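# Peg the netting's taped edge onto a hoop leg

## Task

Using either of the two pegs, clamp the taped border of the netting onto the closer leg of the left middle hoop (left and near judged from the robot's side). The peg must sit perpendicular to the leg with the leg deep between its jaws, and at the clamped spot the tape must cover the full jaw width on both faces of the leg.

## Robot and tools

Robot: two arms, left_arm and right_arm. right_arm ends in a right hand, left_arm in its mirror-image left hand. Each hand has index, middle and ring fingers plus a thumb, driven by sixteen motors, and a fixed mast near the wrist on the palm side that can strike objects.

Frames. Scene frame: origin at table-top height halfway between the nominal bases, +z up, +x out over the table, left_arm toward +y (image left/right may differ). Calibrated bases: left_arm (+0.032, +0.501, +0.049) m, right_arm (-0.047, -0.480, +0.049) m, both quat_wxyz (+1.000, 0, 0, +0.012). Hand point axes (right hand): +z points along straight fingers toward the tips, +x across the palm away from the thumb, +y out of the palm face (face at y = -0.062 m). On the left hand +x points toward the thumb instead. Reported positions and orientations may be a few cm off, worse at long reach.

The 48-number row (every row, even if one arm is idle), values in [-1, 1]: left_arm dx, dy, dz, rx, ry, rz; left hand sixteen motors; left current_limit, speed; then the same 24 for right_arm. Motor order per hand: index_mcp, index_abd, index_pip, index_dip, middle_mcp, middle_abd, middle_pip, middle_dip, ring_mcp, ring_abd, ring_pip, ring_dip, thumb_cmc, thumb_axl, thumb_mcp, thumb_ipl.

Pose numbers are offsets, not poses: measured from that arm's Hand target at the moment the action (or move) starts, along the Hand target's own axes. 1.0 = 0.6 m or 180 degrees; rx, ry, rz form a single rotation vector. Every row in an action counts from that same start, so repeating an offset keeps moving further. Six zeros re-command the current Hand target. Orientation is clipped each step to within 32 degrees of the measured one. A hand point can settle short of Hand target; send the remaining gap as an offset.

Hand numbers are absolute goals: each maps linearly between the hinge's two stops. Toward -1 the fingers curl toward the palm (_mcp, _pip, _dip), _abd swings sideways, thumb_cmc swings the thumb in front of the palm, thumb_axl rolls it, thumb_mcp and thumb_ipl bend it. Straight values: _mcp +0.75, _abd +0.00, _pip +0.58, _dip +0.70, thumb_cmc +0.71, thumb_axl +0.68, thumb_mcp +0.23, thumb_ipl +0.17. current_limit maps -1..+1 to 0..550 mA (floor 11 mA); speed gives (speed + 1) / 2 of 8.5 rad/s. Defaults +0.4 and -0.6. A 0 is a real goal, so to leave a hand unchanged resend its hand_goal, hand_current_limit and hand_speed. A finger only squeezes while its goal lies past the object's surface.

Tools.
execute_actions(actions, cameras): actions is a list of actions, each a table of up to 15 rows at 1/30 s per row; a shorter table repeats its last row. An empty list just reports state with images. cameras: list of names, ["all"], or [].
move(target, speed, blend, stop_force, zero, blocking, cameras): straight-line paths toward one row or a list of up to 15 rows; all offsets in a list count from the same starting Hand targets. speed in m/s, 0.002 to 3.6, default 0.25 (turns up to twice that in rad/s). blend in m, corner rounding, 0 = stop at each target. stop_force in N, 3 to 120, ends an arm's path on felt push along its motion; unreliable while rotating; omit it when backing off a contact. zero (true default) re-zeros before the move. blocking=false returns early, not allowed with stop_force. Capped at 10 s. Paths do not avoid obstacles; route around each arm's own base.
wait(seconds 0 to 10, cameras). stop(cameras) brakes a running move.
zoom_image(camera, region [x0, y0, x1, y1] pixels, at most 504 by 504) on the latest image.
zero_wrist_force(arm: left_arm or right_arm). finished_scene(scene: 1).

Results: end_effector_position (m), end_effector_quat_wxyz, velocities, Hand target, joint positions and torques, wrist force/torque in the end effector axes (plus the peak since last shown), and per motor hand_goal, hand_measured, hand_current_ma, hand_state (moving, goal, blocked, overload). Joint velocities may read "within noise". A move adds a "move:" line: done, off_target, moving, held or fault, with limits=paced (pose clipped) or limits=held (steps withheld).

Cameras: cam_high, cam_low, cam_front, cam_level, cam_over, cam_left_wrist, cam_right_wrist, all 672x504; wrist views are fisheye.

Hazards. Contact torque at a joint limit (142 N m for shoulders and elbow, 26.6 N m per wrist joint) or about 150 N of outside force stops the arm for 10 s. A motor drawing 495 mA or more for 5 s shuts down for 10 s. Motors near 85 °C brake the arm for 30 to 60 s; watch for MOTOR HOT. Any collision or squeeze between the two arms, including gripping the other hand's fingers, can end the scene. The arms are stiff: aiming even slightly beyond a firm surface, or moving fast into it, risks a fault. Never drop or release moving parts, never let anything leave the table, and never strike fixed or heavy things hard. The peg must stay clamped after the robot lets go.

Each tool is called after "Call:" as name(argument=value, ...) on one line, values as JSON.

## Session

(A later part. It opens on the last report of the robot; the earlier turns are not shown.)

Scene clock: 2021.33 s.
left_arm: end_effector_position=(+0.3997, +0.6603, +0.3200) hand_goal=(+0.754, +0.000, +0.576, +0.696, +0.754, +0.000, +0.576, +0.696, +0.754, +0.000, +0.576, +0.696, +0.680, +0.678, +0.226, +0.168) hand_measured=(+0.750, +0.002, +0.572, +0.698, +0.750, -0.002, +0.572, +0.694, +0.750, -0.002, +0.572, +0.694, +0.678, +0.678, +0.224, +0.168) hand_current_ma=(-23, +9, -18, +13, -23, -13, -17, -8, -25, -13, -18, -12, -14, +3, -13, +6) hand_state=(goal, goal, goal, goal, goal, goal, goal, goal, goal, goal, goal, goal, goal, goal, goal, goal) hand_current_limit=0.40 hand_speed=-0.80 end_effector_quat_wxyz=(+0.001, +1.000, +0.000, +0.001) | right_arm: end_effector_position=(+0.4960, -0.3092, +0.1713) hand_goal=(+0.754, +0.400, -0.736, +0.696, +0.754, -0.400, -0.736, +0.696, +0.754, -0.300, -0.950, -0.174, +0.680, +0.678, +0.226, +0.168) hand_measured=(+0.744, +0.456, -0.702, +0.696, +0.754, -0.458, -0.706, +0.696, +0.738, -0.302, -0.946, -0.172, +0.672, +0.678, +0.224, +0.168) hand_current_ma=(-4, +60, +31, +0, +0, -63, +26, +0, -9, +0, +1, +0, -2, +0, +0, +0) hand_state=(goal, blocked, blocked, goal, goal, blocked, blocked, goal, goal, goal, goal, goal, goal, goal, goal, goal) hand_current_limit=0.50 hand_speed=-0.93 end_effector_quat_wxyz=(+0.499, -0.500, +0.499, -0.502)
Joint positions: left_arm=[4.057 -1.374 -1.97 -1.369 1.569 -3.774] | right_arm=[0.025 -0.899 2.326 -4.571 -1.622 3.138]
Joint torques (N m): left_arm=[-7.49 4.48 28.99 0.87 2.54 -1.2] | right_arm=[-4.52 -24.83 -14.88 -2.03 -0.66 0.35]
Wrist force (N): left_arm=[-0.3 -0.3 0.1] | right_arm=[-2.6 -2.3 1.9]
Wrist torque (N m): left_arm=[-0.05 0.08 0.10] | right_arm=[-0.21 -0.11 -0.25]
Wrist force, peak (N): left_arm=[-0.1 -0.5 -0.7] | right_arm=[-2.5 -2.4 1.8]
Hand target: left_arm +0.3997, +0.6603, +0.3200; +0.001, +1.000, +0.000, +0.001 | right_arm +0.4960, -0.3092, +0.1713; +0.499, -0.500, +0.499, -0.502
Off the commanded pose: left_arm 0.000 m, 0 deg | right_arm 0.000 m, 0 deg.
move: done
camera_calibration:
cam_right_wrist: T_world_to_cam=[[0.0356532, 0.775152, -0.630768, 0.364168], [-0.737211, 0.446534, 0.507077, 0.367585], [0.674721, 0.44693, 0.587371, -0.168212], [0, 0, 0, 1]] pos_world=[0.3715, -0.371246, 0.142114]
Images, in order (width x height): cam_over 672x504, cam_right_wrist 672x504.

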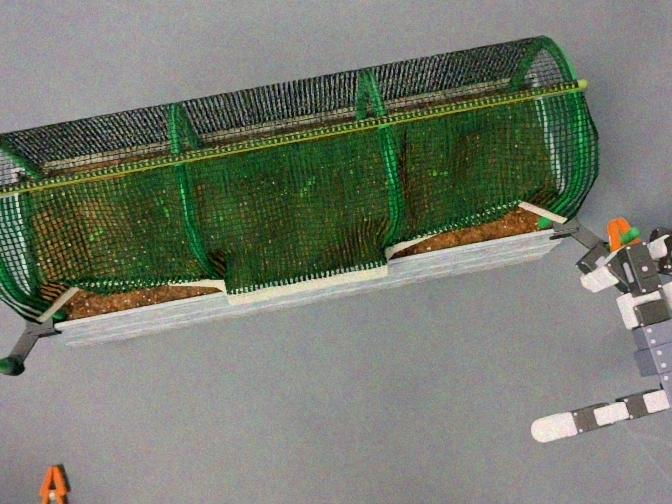

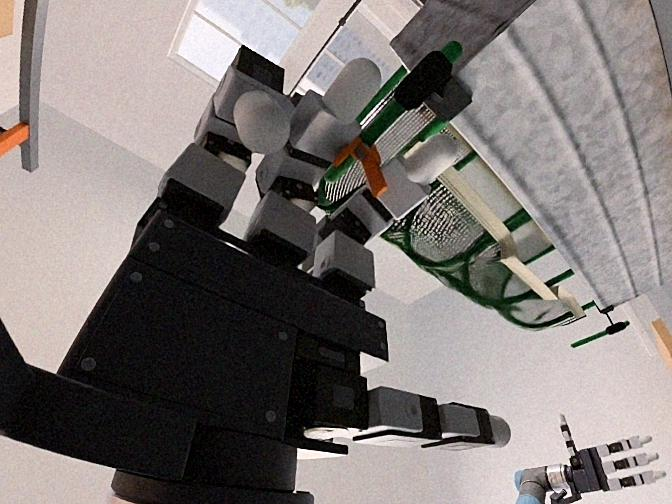

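Call:
move(target=[[0, 0, 0, 0, 0, 0, 0.754, 0.0, 0.576, 0.696, 0.754, 0, 0.576, 0.696, 0.754, 0, 0.576, 0.696, 0.68, 0.678, 0.226, 0.168, 0.4, -0.8, 0, 0, 0, 0, 0, 0, 0.754, 0.28, -0.737, 0.696, 0.754, -0.28, -0.737, 0.696, 0.754, -0.3, -0.95, -0.174, 0.68, 0.678, 0.226, 0.168, 0.7, -0.93]], speed=0.04, cameras=["cam_over", "cam_right_wrist"])

Call:
zoom_image(camera="cam_right_wrist", region=[220, 0, 480, 200])

Call:
zoom_image(camera="cam_over", region=[572, 200, 672, 300])

Scene clock: 2033.37 s.
left_arm: end_effector_position=(+0.3997, +0.6603, +0.3200) hand_goal=(+0.754, +0.000, +0.576, +0.696, +0.754, +0.000, +0.576, +0.696, +0.754, +0.000, +0.576, +0.696, +0.680, +0.678, +0.226, +0.168) hand_measured=(+0.750, +0.002, +0.572, +0.698, +0.750, -0.002, +0.572, +0.694, +0.750, -0.002, +0.572, +0.694, +0.678, +0.678, +0.224, +0.168) hand_current_ma=(-23, +9, -18, +13, -23, -13, -17, -8, -25, -13, -18, -12, -14, +3, -13, +6) hand_state=(goal, goal, goal, goal, goal, goal, goal, goal, goal, goal, goal, goal, goal, goal, goal, goal) hand_current_limit=0.40 hand_speed=-0.80 end_effector_quat_wxyz=(+0.001, +1.000, +0.000, +0.001) | right_arm: end_effector_position=(+0.4960, -0.3092, +0.1713) hand_goal=(+0.754, +0.280, -0.736, +0.696, +0.754, -0.280, -0.736, +0.696, +0.754, -0.300, -0.950, -0.174, +0.680, +0.678, +0.226, +0.168) hand_measured=(+0.746, +0.356, -0.696, +0.696, +0.758, -0.376, -0.690, +0.698, +0.738, -0.302, -0.946, -0.172, +0.672, +0.678, +0.224, +0.168) hand_current_ma=(-3, +101, +43, +0, +1, -151, +53, +0, -9, +0, +1, +0, -2, +0, +0, +0) hand_state=(goal, blocked, blocked, goal, goal, blocked, blocked, goal, goal, goal, goal, goal, goal, goal, goal, goal) hand_current_limit=0.70 hand_speed=-0.93 end_effector_quat_wxyz=(+0.499, -0.500, +0.499, -0.502)
Joint positions: left_arm=[4.057 -1.374 -1.97 -1.369 1.569 -3.774] | right_arm=[0.025 -0.899 2.326 -4.571 -1.622 3.138]
Joint torques (N m): left_arm=[-6.87 4.22 29.07 0.84 2.47 -1.23] | right_arm=[-3.62 -26.89 -11.3 -2.55 -1.14 0.19]
Wrist force (N): left_arm=[0.1 -0.1 0.0] | right_arm=[-0.7 -2.0 2.8]
Wrist torque (N m): left_arm=[-0.02 0.02 0.13] | right_arm=[-0.25 -0.09 -0.16]
Wrist force, peak (N): left_arm=[-0.4 -0.5 -0.1] | right_arm=[-2.6 -2.5 2.0]
Hand target: left_arm +0.3997, +0.6603, +0.3200; +0.001, +1.000, +0.000, +0.001 | right_arm +0.4960, -0.3092, +0.1713; +0.499, -0.500, +0.499, -0.502
Off the commanded pose: left_arm 0.000 m, 0 deg | right_arm 0.000 m, 0 deg.
move: done
camera_calibration:
cam_right_wrist: T_world_to_cam=[[0.0356532, 0.775152, -0.630768, 0.364168], [-0.737211, 0.446534, 0.507077, 0.367585], [0.674721, 0.44693, 0.587371, -0.168212], [0, 0, 0, 1]] pos_world=[0.3715, -0.371246, 0.142114]
Images, in order (width x height): cam_over 672x504, cam_right_wrist 672x504.

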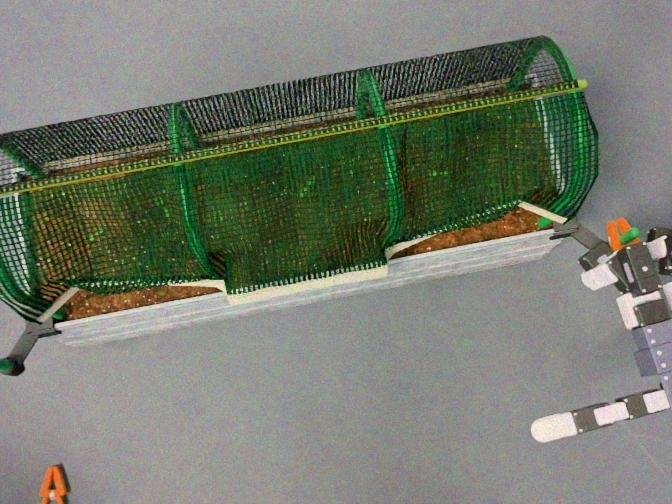

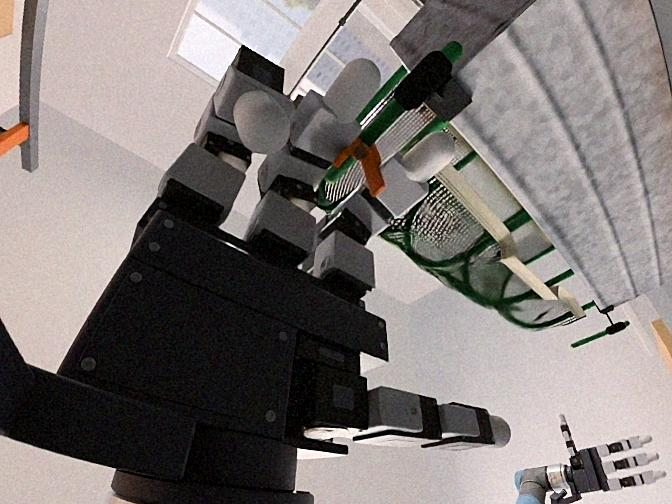

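Scaled by 1.938 from the camera's 672x504 image, which has a finer 960x720 frame.

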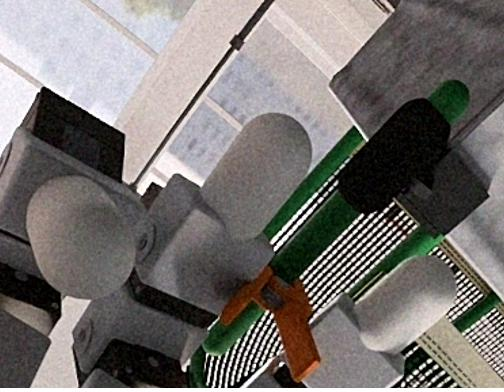

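Scaled by 5.040 from the camera's 672x504 image, which has a finer 960x720 frame.

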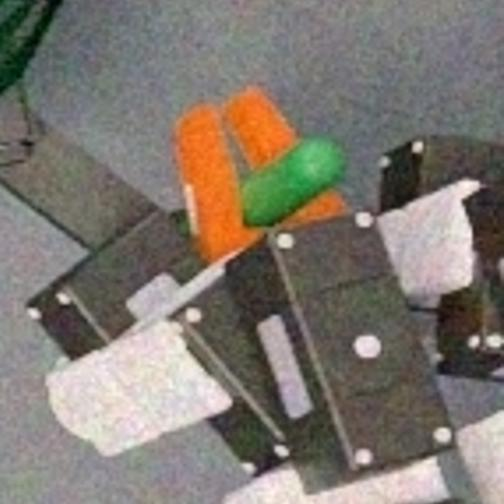

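Call:
move(target=[[0, 0, 0, 0, 0, 0, 0.754, 0.0, 0.576, 0.696, 0.754, 0, 0.576, 0.696, 0.754, 0, 0.576, 0.696, 0.68, 0.678, 0.226, 0.168, 0.4, -0.8, 0, 0, 0, 0, 0, 0, 0.754, 0.12, -0.737, 0.696, 0.754, -0.12, -0.737, 0.696, 0.754, -0.3, -0.95, -0.174, 0.68, 0.678, 0.226, 0.168, 0.75, -0.94]], speed=0.04, cameras=["cam_over", "cam_right_wrist"])

Call:
zoom_image(camera="cam_right_wrist", region=[220, 0, 480, 200])

Call:
zoom_image(camera="cam_over", region=[572, 200, 672, 300])

Scene clock: 2043.13 s.
left_arm: end_effector_position=(+0.3997, +0.6603, +0.3200) hand_goal=(+0.754, +0.000, +0.576, +0.696, +0.754, +0.000, +0.576, +0.696, +0.754, +0.000, +0.576, +0.696, +0.680, +0.678, +0.226, +0.168) hand_measured=(+0.750, +0.002, +0.572, +0.698, +0.750, -0.002, +0.572, +0.694, +0.750, -0.002, +0.572, +0.694, +0.678, +0.678, +0.224, +0.168) hand_current_ma=(-23, +9, -18, +13, -23, -13, -17, -8, -25, -13, -18, -12, -14, +3, -13, +6) hand_state=(goal, goal, goal, goal, goal, goal, goal, goal, goal, goal, goal, goal, goal, goal, goal, goal) hand_current_limit=0.40 hand_speed=-0.80 end_effector_quat_wxyz=(+0.001, +1.000, +0.000, +0.001) | right_arm: end_effector_position=(+0.4960, -0.3092, +0.1713) hand_goal=(+0.754, +0.120, -0.736, +0.696, +0.754, -0.120, -0.736, +0.696, +0.754, -0.300, -0.950, -0.174, +0.680, +0.678, +0.226, +0.168) hand_measured=(+0.746, +0.264, -0.694, +0.698, +0.758, -0.238, -0.688, +0.698, +0.738, -0.302, -0.946, -0.172, +0.672, +0.678, +0.224, +0.168) hand_current_ma=(-3, +297, +46, +0, +1, -213, +55, +0, -9, +0, +1, +0, -2, +0, +0, +0) hand_state=(goal, blocked, blocked, goal, goal, blocked, blocked, goal, goal, goal, goal, goal, goal, goal, goal, goal) hand_current_limit=0.75 hand_speed=-0.94 end_effector_quat_wxyz=(+0.499, -0.500, +0.499, -0.502)
Joint positions: left_arm=[4.057 -1.374 -1.97 -1.369 1.569 -3.774] | right_arm=[0.025 -0.899 2.326 -4.571 -1.622 3.138]
Joint torques (N m): left_arm=[-6.85 4.7 29.32 0.91 2.5 -1.27] | right_arm=[-0.45 -27.7 -8.05 -2.66 0.09 0.05]
Wrist force (N): left_arm=[-0.3 -0.1 -0.1] | right_arm=[-4.5 -2.1 2.2]
Wrist torque (N m): left_arm=[-0.01 0.06 0.11] | right_arm=[-0.24 -0.28 -0.32]
Wrist force, peak (N): left_arm=[-0.3 0.2 -0.6] | right_arm=[-4.6 -2.1 2.2]
Hand target: left_arm +0.3997, +0.6603, +0.3200; +0.001, +1.000, +0.000, +0.001 | right_arm +0.4960, -0.3092, +0.1713; +0.499, -0.500, +0.499, -0.502
Off the commanded pose: left_arm 0.000 m, 0 deg | right_arm 0.000 m, 0 deg.
move: done
camera_calibration:
cam_right_wrist: T_world_to_cam=[[0.0356532, 0.775152, -0.630768, 0.364168], [-0.737211, 0.446534, 0.507077, 0.367585], [0.674721, 0.44693, 0.587371, -0.168212], [0, 0, 0, 1]] pos_world=[0.3715, -0.371246, 0.142114]
Images, in order (width x height): cam_over 672x504, cam_right_wrist 672x504.

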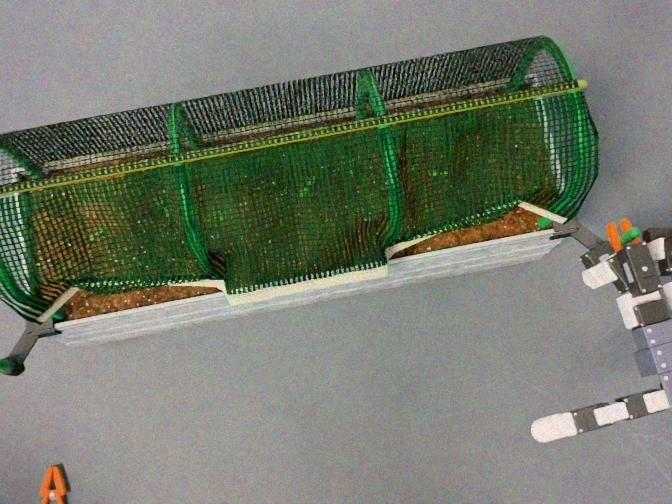

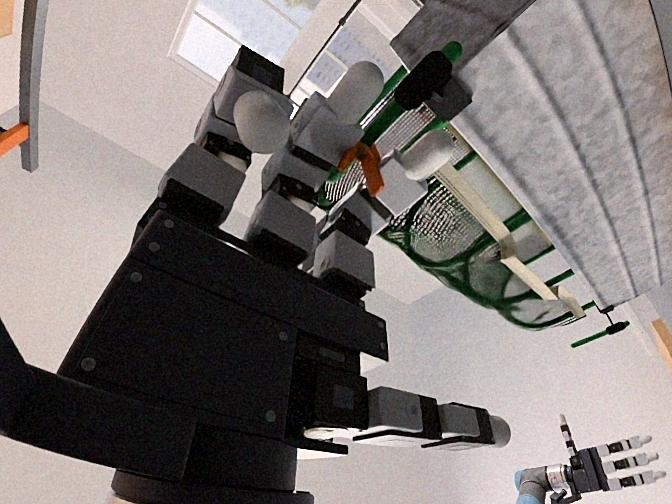

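Scaled by 1.938 from the camera's 672x504 image, which has a finer 960x720 frame.

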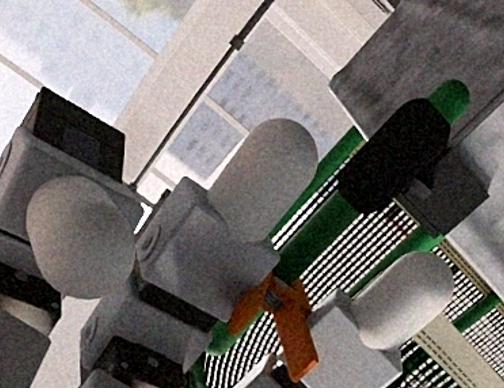

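Scaled by 5.040 from the camera's 672x504 image, which has a finer 960x720 frame.

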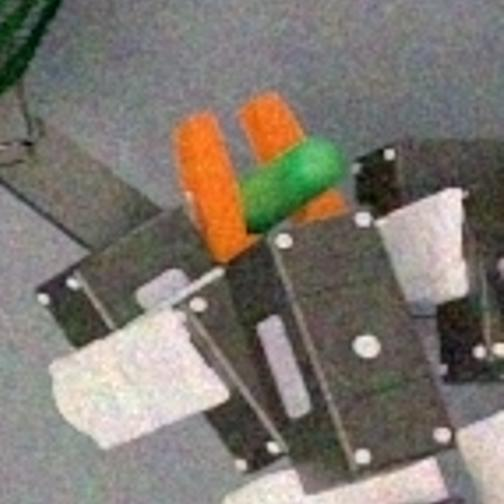

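Call:
move(target=[[0, 0, 0, 0, 0, 0, 0.754, 0.0, 0.576, 0.696, 0.754, 0, 0.576, 0.696, 0.754, 0, 0.576, 0.696, 0.68, 0.678, 0.226, 0.168, 0.4, -0.8, -0.0025, 0, 0, 0, 0, 0, 0.754, 0.08, -0.737, 0.696, 0.754, -0.06, -0.737, 0.696, 0.754, -0.3, -0.95, -0.174, 0.68, 0.678, 0.226, 0.168, 0.75, -0.94]], speed=0.02, cameras=["cam_over", "cam_right_wrist"])

Call:
zoom_image(camera="cam_right_wrist", region=[220, 0, 480, 200])

Call:
zoom_image(camera="cam_over", region=[572, 200, 672, 300])

Scene clock: 2060.67 s.
left_arm: end_effector_position=(+0.3997, +0.6603, +0.3200) hand_goal=(+0.754, +0.000, +0.576, +0.696, +0.754, +0.000, +0.576, +0.696, +0.754, +0.000, +0.576, +0.696, +0.680, +0.678, +0.226, +0.168) hand_measured=(+0.750, +0.002, +0.572, +0.698, +0.750, -0.002, +0.572, +0.694, +0.750, -0.002, +0.572, +0.694, +0.678, +0.678, +0.224, +0.168) hand_current_ma=(-23, +9, -18, +13, -23, -13, -17, -8, -25, -13, -18, -12, -14, +3, -13, +6) hand_state=(goal, goal, goal, goal, goal, goal, goal, goal, goal, goal, goal, goal, goal, goal, goal, goal) hand_current_limit=0.40 hand_speed=-0.80 end_effector_quat_wxyz=(+0.001, +1.000, +0.000, +0.001) | right_arm: end_effector_position=(+0.4960, -0.3078, +0.1713) hand_goal=(+0.754, +0.080, -0.736, +0.696, +0.754, -0.060, -0.736, +0.696, +0.754, -0.300, -0.950, -0.174, +0.680, +0.678, +0.226, +0.168) hand_measured=(+0.746, +0.244, -0.690, +0.698, +0.752, -0.224, -0.688, +0.698, +0.738, -0.302, -0.946, -0.172, +0.672, +0.678, +0.224, +0.168) hand_current_ma=(-3, +371, +52, +0, +0, -371, +55, +0, -9, +0, +1, +0, -2, +0, +0, +0) hand_state=(goal, blocked, blocked, goal, goal, blocked, blocked, goal, goal, goal, goal, goal, goal, goal, goal, goal) hand_current_limit=0.75 hand_speed=-0.94 end_effector_quat_wxyz=(+0.499, -0.500, +0.499, -0.502)
Joint positions: left_arm=[4.057 -1.374 -1.97 -1.369 1.569 -3.774] | right_arm=[0.029 -0.898 2.324 -4.57 -1.627 3.138]
Joint torques (N m): left_arm=[-6.98 4.3 29.26 0.93 2.49 -1.22] | right_arm=[7.39 -22.87 -18.07 -0.53 -1.1 -0.3]
Wrist force (N): left_arm=[-0.1 -0.2 0.0] | right_arm=[-0.4 -2.3 0.1]
Wrist torque (N m): left_arm=[-0.04 0.04 0.13] | right_arm=[-0.17 -0.06 -0.16]
Wrist force, peak (N): left_arm=[-0.5 -0.2 -0.3] | right_arm=[-4.8 -1.8 2.4]
Hand target: left_arm +0.3997, +0.6603, +0.3200; +0.001, +1.000, +0.000, +0.001 | right_arm +0.4960, -0.3077, +0.1713; +0.499, -0.500, +0.499, -0.502
Off the commanded pose: left_arm 0.000 m, 0 deg | right_arm 0.000 m, 0 deg.
move: done
camera_calibration:
cam_right_wrist: T_world_to_cam=[[0.0356532, 0.775152, -0.630768, 0.363082], [-0.737211, 0.446534, 0.507077, 0.366959], [0.674721, 0.44693, 0.587371, -0.168837], [0, 0, 0, 1]] pos_world=[0.3715, -0.369846, 0.142114]
Images, in order (width x height): cam_over 672x504, cam_right_wrist 672x504.

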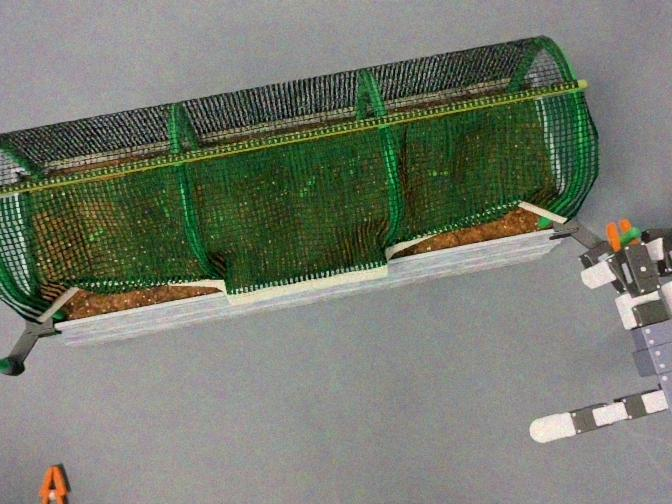

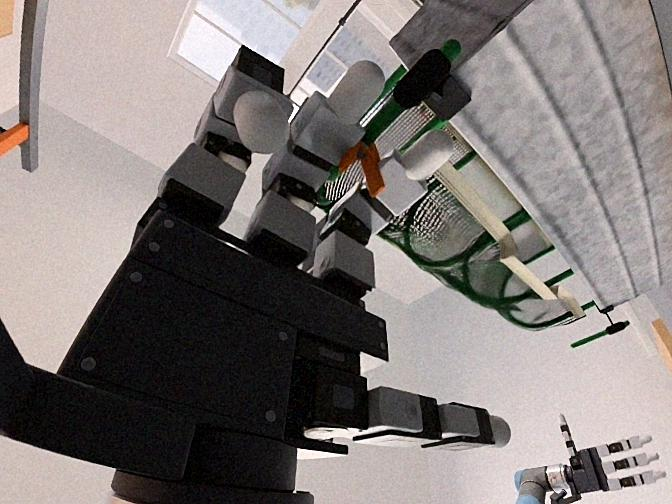

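Scaled by 1.938 from the camera's 672x504 image, which has a finer 960x720 frame.

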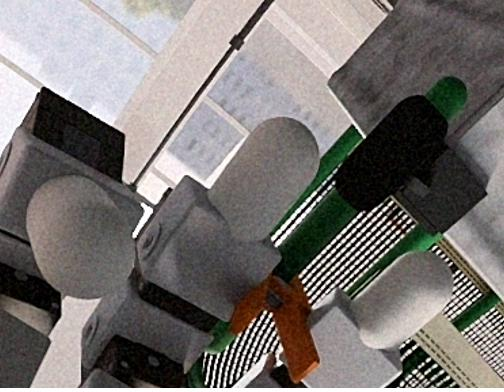

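Scaled by 5.040 from the camera's 672x504 image, which has a finer 960x720 frame.

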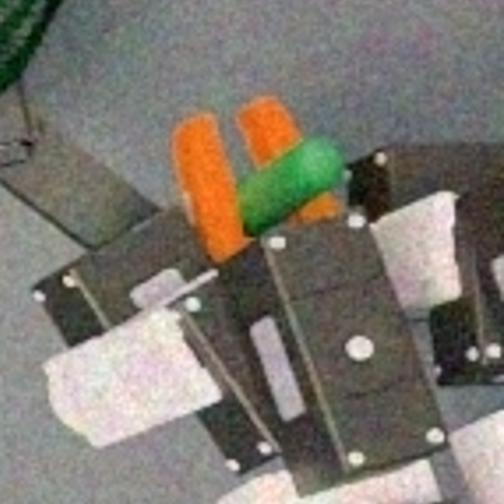

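Call:
move(target=[[0, 0, 0, 0, 0, 0, 0.754, 0.0, 0.576, 0.696, 0.754, 0, 0.576, 0.696, 0.754, 0, 0.576, 0.696, 0.68, 0.678, 0.226, 0.168, 0.4, -0.8, 0, 0, 0, 0, 0, 0, 0.754, -0.06, -0.737, 0.696, 0.754, 0.08, -0.737, 0.696, 0.754, -0.3, -0.95, -0.174, 0.68, 0.678, 0.226, 0.168, 0.78, -0.94]], speed=0.02, cameras=["cam_over", "cam_right_wrist"])

Call:
zoom_image(camera="cam_right_wrist", region=[220, 0, 480, 200])

Call:
zoom_image(camera="cam_over", region=[572, 200, 672, 300])

Scene clock: 2091.43 s.
left_arm: end_effector_position=(+0.3997, +0.6603, +0.3200) hand_goal=(+0.754, +0.000, +0.576, +0.696, +0.754, +0.000, +0.576, +0.696, +0.754, +0.000, +0.576, +0.696, +0.680, +0.678, +0.226, +0.168) hand_measured=(+0.750, +0.002, +0.572, +0.698, +0.750, -0.002, +0.572, +0.694, +0.750, -0.002, +0.572, +0.694, +0.678, +0.678, +0.224, +0.168) hand_current_ma=(-23, +9, -18, +13, -23, -13, -17, -8, -25, -13, -18, -12, -14, +3, -13, +6) hand_state=(goal, goal, goal, goal, goal, goal, goal, goal, goal, goal, goal, goal, goal, goal, goal, goal) hand_current_limit=0.40 hand_speed=-0.80 end_effector_quat_wxyz=(+0.001, +1.000, +0.000, +0.001) | right_arm: end_effector_position=(+0.4960, -0.3077, +0.1713) hand_goal=(+0.754, -0.060, -0.736, +0.696, +0.754, +0.080, -0.736, +0.696, +0.754, -0.300, -0.950, -0.174, +0.680, +0.678, +0.226, +0.168) hand_measured=(+0.746, +0.228, -0.688, +0.698, +0.748, -0.224, -0.688, +0.698, +0.738, -0.302, -0.946, -0.172, +0.672, +0.678, +0.224, +0.168) hand_current_ma=(-3, +490, +56, +0, -1, -489, +55, +0, -9, +0, +1, +0, -2, +0, +0, +0) hand_state=(goal, blocked, blocked, goal, goal, blocked, blocked, goal, goal, goal, goal, goal, goal, goal, goal, goal) hand_current_limit=0.78 hand_speed=-0.94 end_effector_quat_wxyz=(+0.499, -0.500, +0.499, -0.502)
Joint positions: left_arm=[4.057 -1.374 -1.97 -1.369 1.569 -3.774] | right_arm=[0.03 -0.898 2.324 -4.57 -1.627 3.138]
Joint torques (N m): left_arm=[-6.51 4.46 29.09 0.95 2.51 -1.34] | right_arm=[5.76 -22.66 -17.68 -0.67 -1.36 -1.06]
Wrist force (N): left_arm=[-0.1 -0.4 -0.2] | right_arm=[-0.9 -2.1 0.1]
Wrist torque (N m): left_arm=[-0.04 0.05 0.12] | right_arm=[-0.15 -0.04 -0.19]
Wrist force, peak (N): left_arm=[-0.6 -0.3 0.3] | right_arm=[-0.1 -2.5 0.0]
Hand target: left_arm +0.3997, +0.6603, +0.3200; +0.001, +1.000, +0.000, +0.001 | right_arm +0.4960, -0.3077, +0.1713; +0.499, -0.500, +0.499, -0.502
Off the commanded pose: left_arm 0.000 m, 0 deg | right_arm 0.000 m, 0 deg.
move: done
camera_calibration:
cam_right_wrist: T_world_to_cam=[[0.0356532, 0.775152, -0.630768, 0.363005], [-0.737211, 0.446534, 0.507077, 0.366915], [0.674721, 0.44693, 0.587371, -0.168882], [0, 0, 0, 1]] pos_world=[0.3715, -0.369746, 0.142114]
Images, in order (width x height): cam_over 672x504, cam_right_wrist 672x504.

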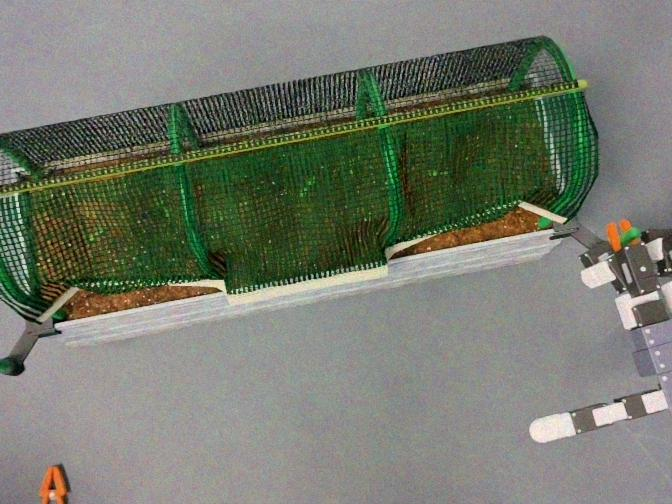

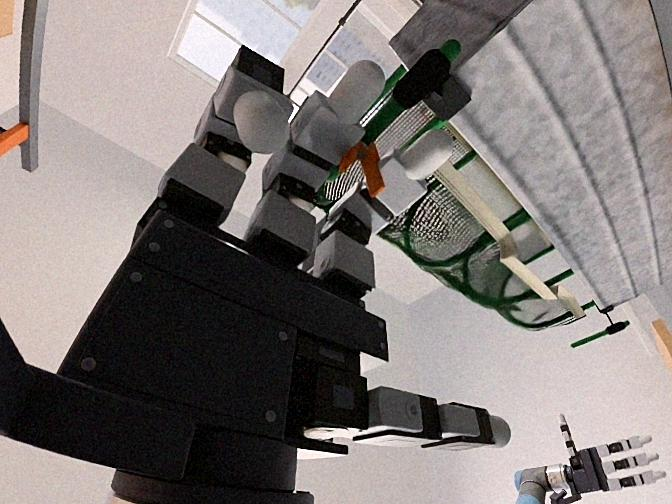

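Scaled by 1.938 from the camera's 672x504 image, which has a finer 960x720 frame.

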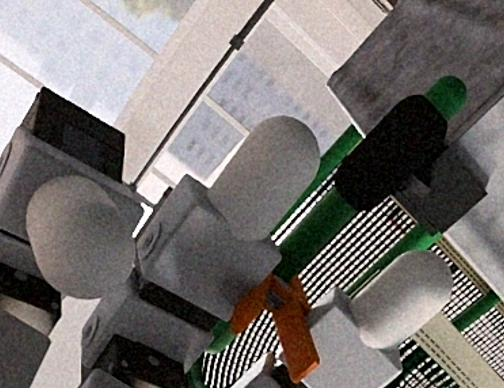

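Scaled by 5.040 from the camera's 672x504 image, which has a finer 960x720 frame.

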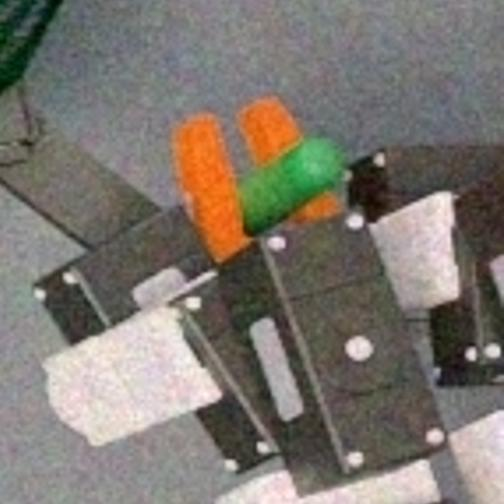

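Call:
zoom_image(camera="cam_over", region=[600, 210, 644, 254])

Call:
zoom_image(camera="cam_right_wrist", region=[310, 120, 420, 210])

Scaled by 11.455 from the camera's 672x504 image, which has a finer 960x720 frame.

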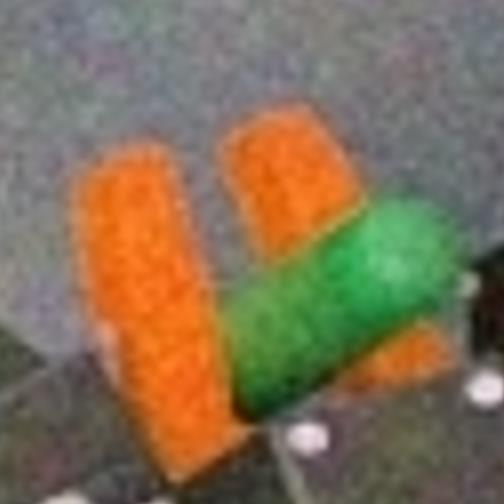

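Scaled by 4.582 from the camera's 672x504 image, which has a finer 960x720 frame.

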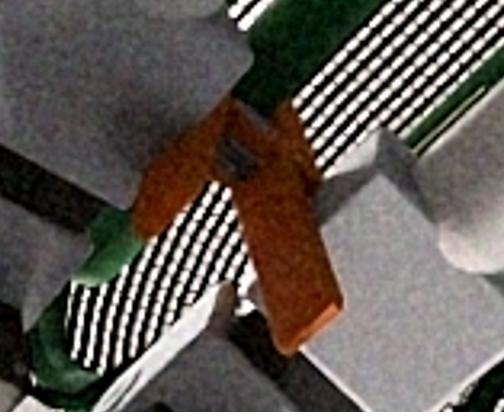

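Call:
move(target=[0, 0, 0, 0, 0, 0, 0.754, 0.0, 0.576, 0.696, 0.754, 0, 0.576, 0.696, 0.754, 0, 0.576, 0.696, 0.68, 0.678, 0.226, 0.168, 0.4, -0.8, 0, 0, -0.01, 0, 0, 0, 0.754, 0.0, -0.737, 0.696, 0.754, 0.0, -0.737, 0.696, 0.754, -0.3, -0.95, -0.174, 0.68, 0.678, 0.226, 0.168, 0.78, -0.94], speed=0.02, cameras=["cam_over", "cam_right_wrist"])

Call:
zoom_image(camera="cam_over", region=[600, 210, 644, 254])

Call:
zoom_image(camera="cam_right_wrist", region=[310, 120, 420, 210])

Scene clock: 2178.03 s.
left_arm: end_effector_position=(+0.3997, +0.6603, +0.3200) hand_goal=(+0.754, +0.000, +0.576, +0.696, +0.754, +0.000, +0.576, +0.696, +0.754, +0.000, +0.576, +0.696, +0.680, +0.678, +0.226, +0.168) hand_measured=(+0.750, +0.002, +0.572, +0.698, +0.750, -0.002, +0.572, +0.694, +0.750, -0.002, +0.572, +0.694, +0.678, +0.678, +0.224, +0.168) hand_current_ma=(-23, +9, -18, +13, -23, -13, -17, -8, -25, -13, -18, -12, -14, +3, -13, +6) hand_state=(goal, goal, goal, goal, goal, goal, goal, goal, goal, goal, goal, goal, goal, goal, goal, goal) hand_current_limit=0.40 hand_speed=-0.80 end_effector_quat_wxyz=(+0.001, +1.000, +0.000, +0.001) | right_arm: end_effector_position=(+0.4902, -0.3077, +0.1713) hand_goal=(+0.754, +0.000, -0.736, +0.696, +0.754, +0.000, -0.736, +0.696, +0.754, -0.300, -0.950, -0.174, +0.680, +0.678, +0.226, +0.168) hand_measured=(+0.750, +0.226, -0.682, +0.698, +0.758, -0.224, -0.686, +0.698, +0.738, -0.302, -0.946, -0.172, +0.672, +0.678, +0.224, +0.168) hand_current_ma=(-1, +489, +70, +0, +1, -489, +59, +0, -9, +0, +1, +0, -2, +0, +0, +0) hand_state=(goal, blocked, blocked, goal, goal, blocked, blocked, goal, goal, goal, goal, goal, goal, goal, goal, goal) hand_current_limit=0.78 hand_speed=-0.94 end_effector_quat_wxyz=(+0.499, -0.500, +0.499, -0.502)
Joint positions: left_arm=[4.057 -1.374 -1.97 -1.369 1.569 -3.774] | right_arm=[0.031 -0.901 2.339 -4.582 -1.628 3.138]
Joint torques (N m): left_arm=[-7.07 4.71 29.39 0.96 2.54 -1.34] | right_arm=[6.87 -40.75 7.77 -3.47 -1.29 -1.11]
Wrist force (N): left_arm=[0.1 -0.2 -0.1] | right_arm=[-0.6 -1.7 4.2]
Wrist torque (N m): left_arm=[-0.02 0.02 0.14] | right_arm=[-0.35 -0.04 -0.19]
Wrist force, peak (N): left_arm=[-0.5 -0.4 -0.4] | right_arm=[-0.4 -1.4 5.0]
Hand target: left_arm +0.3997, +0.6603, +0.3200; +0.001, +1.000, +0.000, +0.001 | right_arm +0.4900, -0.3077, +0.1713; +0.499, -0.500, +0.499, -0.502
Off the commanded pose: left_arm 0.000 m, 0 deg | right_arm 0.000 m, 0 deg.
move: done
camera_calibration:
cam_right_wrist: T_world_to_cam=[[0.0356532, 0.775152, -0.630768, 0.363212], [-0.737211, 0.446534, 0.507077, 0.362639], [0.674721, 0.44693, 0.587371, -0.164969], [0, 0, 0, 1]] pos_world=[0.3657, -0.369746, 0.142114]
Images, in order (width x height): cam_over 672x504, cam_right_wrist 672x504.

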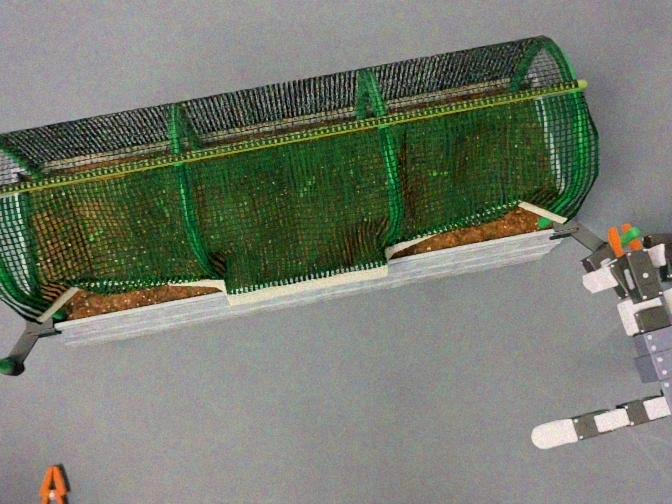

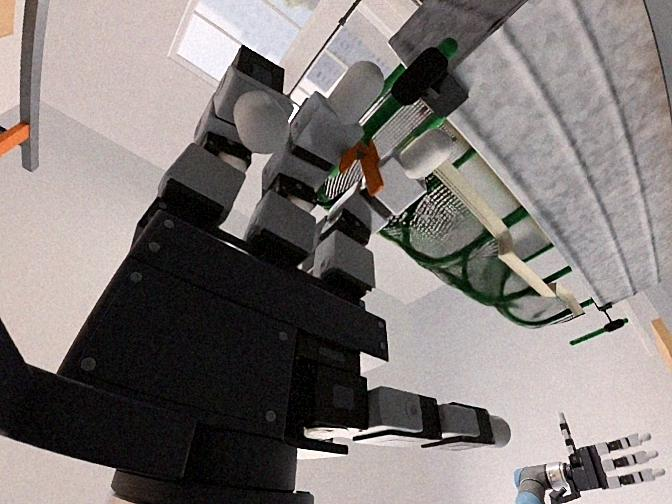

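Scaled by 11.455 from the camera's 672x504 image, which has a finer 960x720 frame.

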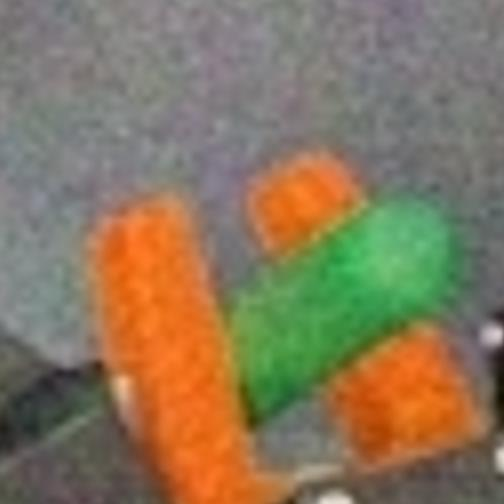

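Scaled by 4.582 from the camera's 672x504 image, which has a finer 960x720 frame.

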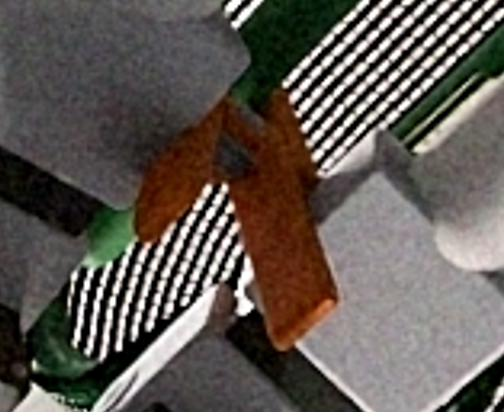

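Call:
move(target=[0, 0, 0, 0, 0, 0, 0.754, 0.0, 0.576, 0.696, 0.754, 0, 0.576, 0.696, 0.754, 0, 0.576, 0.696, 0.68, 0.678, 0.226, 0.168, 0.4, -0.8, 0, 0, -0.01, 0, 0, 0, 0.754, 0.0, -0.737, 0.696, 0.754, 0.0, -0.737, 0.696, 0.754, -0.3, -0.95, -0.174, 0.68, 0.678, 0.226, 0.168, 0.78, -0.94], speed=0.02, cameras=["cam_over", "cam_right_wrist"])

Call:
zoom_image(camera="cam_over", region=[600, 210, 644, 254])

Call:
zoom_image(camera="cam_right_wrist", region=[310, 120, 420, 210])

Scene clock: 2187.80 s.
left_arm: end_effector_position=(+0.3997, +0.6603, +0.3200) hand_goal=(+0.754, +0.000, +0.576, +0.696, +0.754, +0.000, +0.576, +0.696, +0.754, +0.000, +0.576, +0.696, +0.680, +0.678, +0.226, +0.168) hand_measured=(+0.750, +0.002, +0.572, +0.698, +0.750, -0.002, +0.572, +0.694, +0.750, -0.002, +0.572, +0.694, +0.678, +0.678, +0.224, +0.168) hand_current_ma=(-23, +9, -18, +13, -23, -13, -17, -8, -25, -13, -18, -12, -14, +3, -13, +6) hand_state=(goal, goal, goal, goal, goal, goal, goal, goal, goal, goal, goal, goal, goal, goal, goal, goal) hand_current_limit=0.40 hand_speed=-0.80 end_effector_quat_wxyz=(+0.001, +1.000, +0.000, +0.001) | right_arm: end_effector_position=(+0.4842, -0.3077, +0.1713) hand_goal=(+0.754, +0.000, -0.736, +0.696, +0.754, +0.000, -0.736, +0.696, +0.754, -0.300, -0.950, -0.174, +0.680, +0.678, +0.226, +0.168) hand_measured=(+0.752, +0.224, -0.682, +0.698, +0.758, -0.224, -0.686, +0.698, +0.738, -0.302, -0.946, -0.172, +0.672, +0.678, +0.224, +0.168) hand_current_ma=(+0, +489, +70, +0, +1, -489, +60, +0, -9, +0, +1, +0, -2, +0, +0, +0) hand_state=(goal, blocked, blocked, goal, goal, blocked, blocked, goal, goal, goal, goal, goal, goal, goal, goal, goal) hand_current_limit=0.78 hand_speed=-0.94 end_effector_quat_wxyz=(+0.499, -0.500, +0.499, -0.502)
Joint positions: left_arm=[4.057 -1.374 -1.97 -1.369 1.569 -3.774] | right_arm=[0.032 -0.903 2.354 -4.595 -1.629 3.138]
Joint torques (N m): left_arm=[-7.1 4.02 29.35 1 2.5 -1.29] | right_arm=[7.83 -41.58 8.78 -3.3 -1.27 -0.79]
Wrist force (N): left_arm=[0.1 -0.2 -0.3] | right_arm=[-0.4 -2.2 3.3]
Wrist torque (N m): left_arm=[-0.01 0.00 0.14] | right_arm=[-0.29 -0.05 -0.18]
Wrist force, peak (N): left_arm=[-0.3 -0.6 -0.4] | right_arm=[-0.8 -1.6 5.3]
Hand target: left_arm +0.3997, +0.6603, +0.3200; +0.001, +1.000, +0.000, +0.001 | right_arm +0.4840, -0.3077, +0.1713; +0.499, -0.500, +0.499, -0.502
Off the commanded pose: left_arm 0.000 m, 0 deg | right_arm 0.000 m, 0 deg.
move: done
camera_calibration:
cam_right_wrist: T_world_to_cam=[[0.0356532, 0.775152, -0.630768, 0.363426], [-0.737211, 0.446534, 0.507077, 0.358216], [0.674721, 0.44693, 0.587371, -0.16092], [0, 0, 0, 1]] pos_world=[0.3597, -0.369746, 0.142114]
Images, in order (width x height): cam_over 672x504, cam_right_wrist 672x504.

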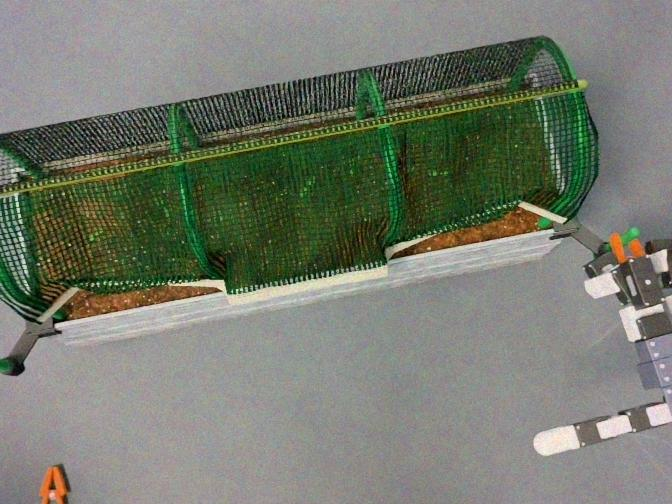

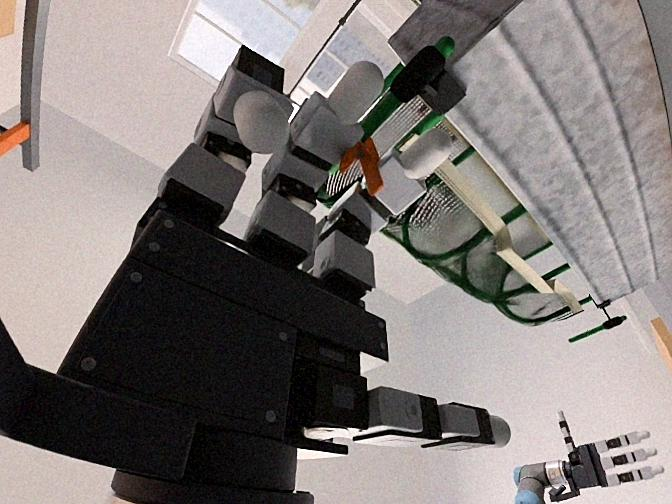

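Scaled by 11.455 from the camera's 672x504 image, which has a finer 960x720 frame.

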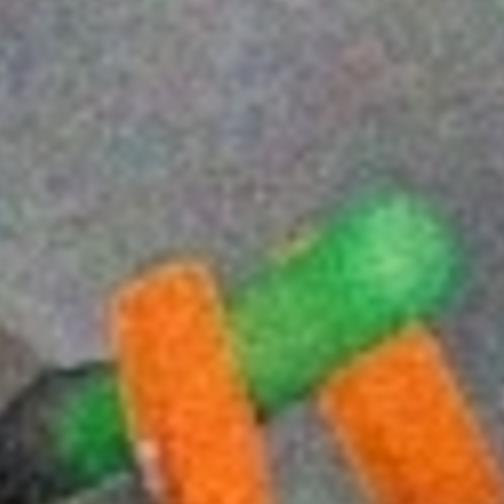

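Scaled by 4.582 from the camera's 672x504 image, which has a finer 960x720 frame.

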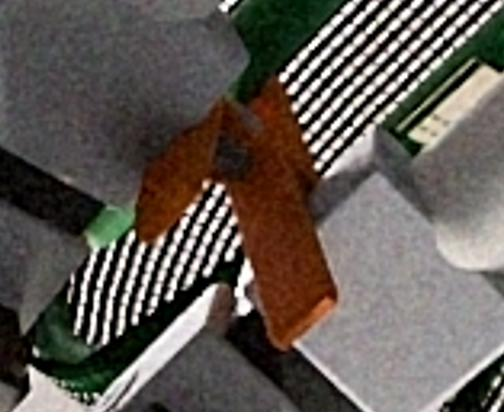

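Call:
move(target=[[0,0,0,0,0,0,0.754,0,0.576,0.696,0.754,0,0.576,0.696,0.754,0,0.576,0.696,0.68,0.678,0.226,0.168,0.4,-0.8,0,0,-0.01,0,0,0,0.754,0.0,-0.737,0.696,0.754,0.0,-0.737,0.696,0.754,-0.3,-0.95,-0.174,0.68,0.678,0.226,0.168,0.78,-0.94]], speed=0.02, cameras=["cam_over"])

Call:
zoom_image(camera="cam_over", region=[580, 190, 670, 257])

Scene clock: 2232.43 s.
left_arm: end_effector_position=(+0.3997, +0.6603, +0.3200) hand_goal=(+0.754, +0.000, +0.576, +0.696, +0.754, +0.000, +0.576, +0.696, +0.754, +0.000, +0.576, +0.696, +0.680, +0.678, +0.226, +0.168) hand_measured=(+0.750, +0.002, +0.572, +0.698, +0.750, -0.002, +0.572, +0.694, +0.750, -0.002, +0.572, +0.694, +0.678, +0.678, +0.224, +0.168) hand_current_ma=(-23, +9, -18, +13, -23, -13, -17, -8, -25, -13, -18, -12, -14, +3, -13, +6) hand_state=(goal, goal, goal, goal, goal, goal, goal, goal, goal, goal, goal, goal, goal, goal, goal, goal) hand_current_limit=0.40 hand_speed=-0.80 end_effector_quat_wxyz=(+0.001, +1.000, +0.000, +0.001) | right_arm: end_effector_position=(+0.4782, -0.3076, +0.1712) hand_goal=(+0.754, +0.000, -0.736, +0.696, +0.754, +0.000, -0.736, +0.696, +0.754, -0.300, -0.950, -0.174, +0.680, +0.678, +0.226, +0.168) hand_measured=(+0.752, +0.224, -0.682, +0.698, +0.760, -0.224, -0.686, +0.698, +0.738, -0.302, -0.946, -0.172, +0.672, +0.678, +0.224, +0.168) hand_current_ma=(+0, +489, +70, +0, +1, -489, +60, +0, -9, +0, +1, +0, -2, +0, +0, +0) hand_state=(goal, blocked, blocked, goal, goal, blocked, blocked, goal, goal, goal, goal, goal, goal, goal, goal, goal) hand_current_limit=0.78 hand_speed=-0.94 end_effector_quat_wxyz=(+0.499, -0.500, +0.499, -0.502)
Joint positions: left_arm=[4.057 -1.374 -1.97 -1.369 1.569 -3.774] | right_arm=[0.033 -0.905 2.37 -4.609 -1.63 3.138]
Joint torques (N m): left_arm=[-6.63 4.4 29.43 0.94 2.52 -1.34] | right_arm=[7.04 -40.74 8.56 -3.49 -1.25 -1.02]
Wrist force (N): left_arm=[-0.1 -0.1 0.0] | right_arm=[-0.2 -2.0 3.8]
Wrist torque (N m): left_arm=[-0.02 0.05 0.11] | right_arm=[-0.28 -0.08 -0.15]
Wrist force, peak (N): left_arm=[-0.4 -0.4 -0.5] | right_arm=[-0.5 -2.3 3.9]
Hand target: left_arm +0.3997, +0.6603, +0.3200; +0.001, +1.000, +0.000, +0.001 | right_arm +0.4780, -0.3076, +0.1712; +0.499, -0.500, +0.499, -0.502
Off the commanded pose: left_arm 0.000 m, 0 deg | right_arm 0.000 m, 0 deg.
move: done
Images, in order (width x height): cam_over 672x504.

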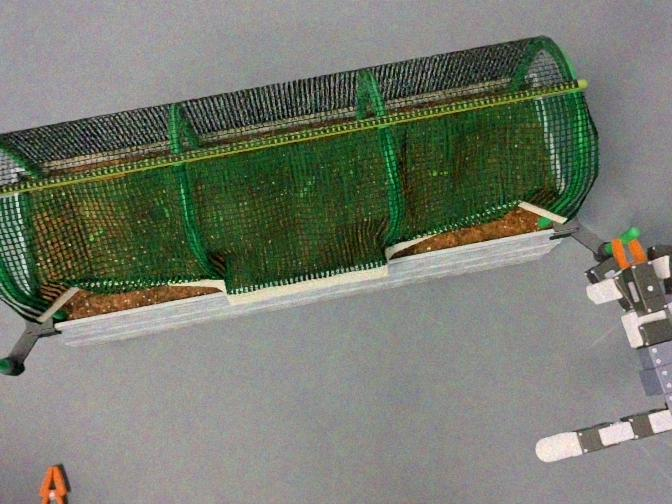

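Scaled by 5.600 from the camera's 672x504 image, which has a finer 960x720 frame.

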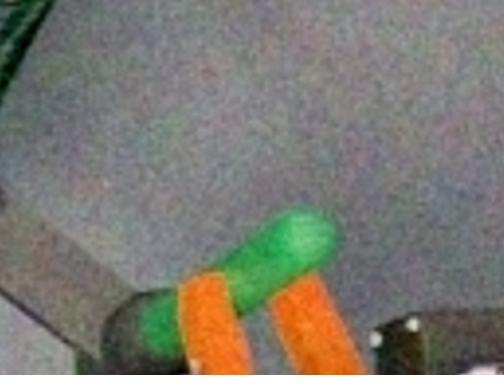

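Call:
move(target=[[0,0,0,0,0,0,0.754,0,0.576,0.696,0.754,0,0.576,0.696,0.754,0,0.576,0.696,0.68,0.678,0.226,0.168,0.4,-0.8,0,0,-0.013,0,0,0,0.754,0.0,-0.737,0.696,0.754,0.0,-0.737,0.696,0.754,-0.3,-0.95,-0.174,0.68,0.678,0.226,0.168,0.78,-0.94]], speed=0.02, cameras=["cam_over"])

Call:
zoom_image(camera="cam_over", region=[580, 190, 670, 257])

Scene clock: 2240.10 s.
left_arm: end_effector_position=(+0.3997, +0.6603, +0.3200) hand_goal=(+0.754, +0.000, +0.576, +0.696, +0.754, +0.000, +0.576, +0.696, +0.754, +0.000, +0.576, +0.696, +0.680, +0.678, +0.226, +0.168) hand_measured=(+0.750, +0.002, +0.572, +0.698, +0.750, -0.002, +0.572, +0.694, +0.750, -0.002, +0.572, +0.694, +0.678, +0.678, +0.224, +0.168) hand_current_ma=(-23, +9, -18, +13, -23, -13, -17, -8, -25, -13, -18, -12, -14, +3, -13, +6) hand_state=(goal, goal, goal, goal, goal, goal, goal, goal, goal, goal, goal, goal, goal, goal, goal, goal) hand_current_limit=0.40 hand_speed=-0.80 end_effector_quat_wxyz=(+0.001, +1.000, +0.000, +0.001) | right_arm: end_effector_position=(+0.4704, -0.3076, +0.1712) hand_goal=(+0.754, +0.000, -0.736, +0.696, +0.754, +0.000, -0.736, +0.696, +0.754, -0.300, -0.950, -0.174, +0.680, +0.678, +0.226, +0.168) hand_measured=(+0.746, +0.220, -0.682, +0.698, +0.752, -0.224, -0.686, +0.698, +0.738, -0.302, -0.946, -0.172, +0.672, +0.678, +0.224, +0.168) hand_current_ma=(-3, +490, +70, +0, +0, -489, +60, +0, -9, +0, +1, +0, -2, +0, +0, +0) hand_state=(goal, blocked, blocked, goal, goal, blocked, blocked, goal, goal, goal, goal, goal, goal, goal, goal, goal) hand_current_limit=0.78 hand_speed=-0.94 end_effector_quat_wxyz=(+0.499, -0.500, +0.499, -0.502)
Joint positions: left_arm=[4.057 -1.374 -1.97 -1.369 1.569 -3.774] | right_arm=[0.034 -0.908 2.389 -4.626 -1.632 3.138]
Joint torques (N m): left_arm=[-6.92 4.63 29.15 0.95 2.48 -1.22] | right_arm=[7.22 -41.47 8.11 -3.26 -1.47 -1.14]
Wrist force (N): left_arm=[-0.2 -0.3 -0.4] | right_arm=[-0.6 -2.2 0.0]
Wrist torque (N m): left_arm=[-0.02 0.06 0.12] | right_arm=[-0.17 -0.06 -0.16]
Wrist force, peak (N): left_arm=[0.0 -0.5 -0.6] | right_arm=[-0.4 -2.4 4.0]
Hand target: left_arm +0.3997, +0.6603, +0.3200; +0.001, +1.000, +0.000, +0.001 | right_arm +0.4702, -0.3076, +0.1712; +0.499, -0.500, +0.499, -0.502
Off the commanded pose: left_arm 0.000 m, 0 deg | right_arm 0.000 m, 0 deg.
move: done
Images, in order (width x height): cam_over 672x504.

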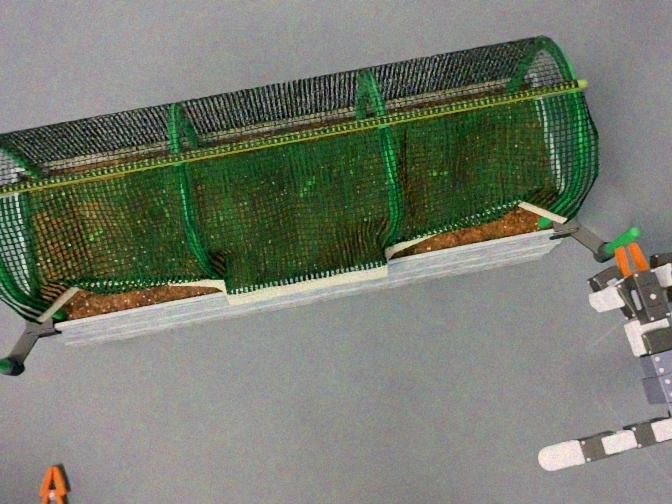

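Scaled by 5.600 from the camera's 672x504 image, which has a finer 960x720 frame.

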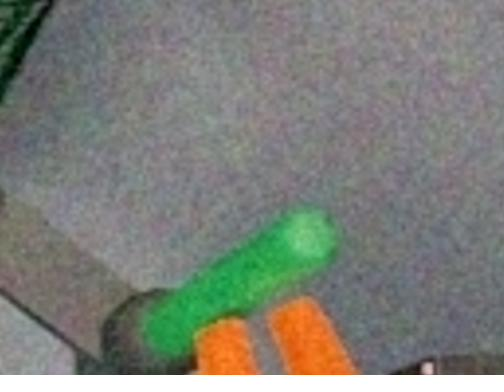

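Call:
zoom_image(camera="cam_over", region=[604, 230, 664, 275])

Scaled by 8.400 from the camera's 672x504 image, which has a finer 960x720 frame.

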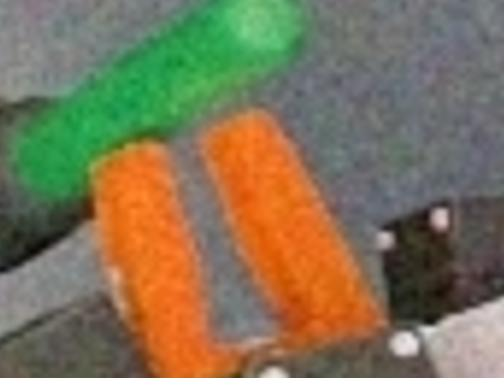

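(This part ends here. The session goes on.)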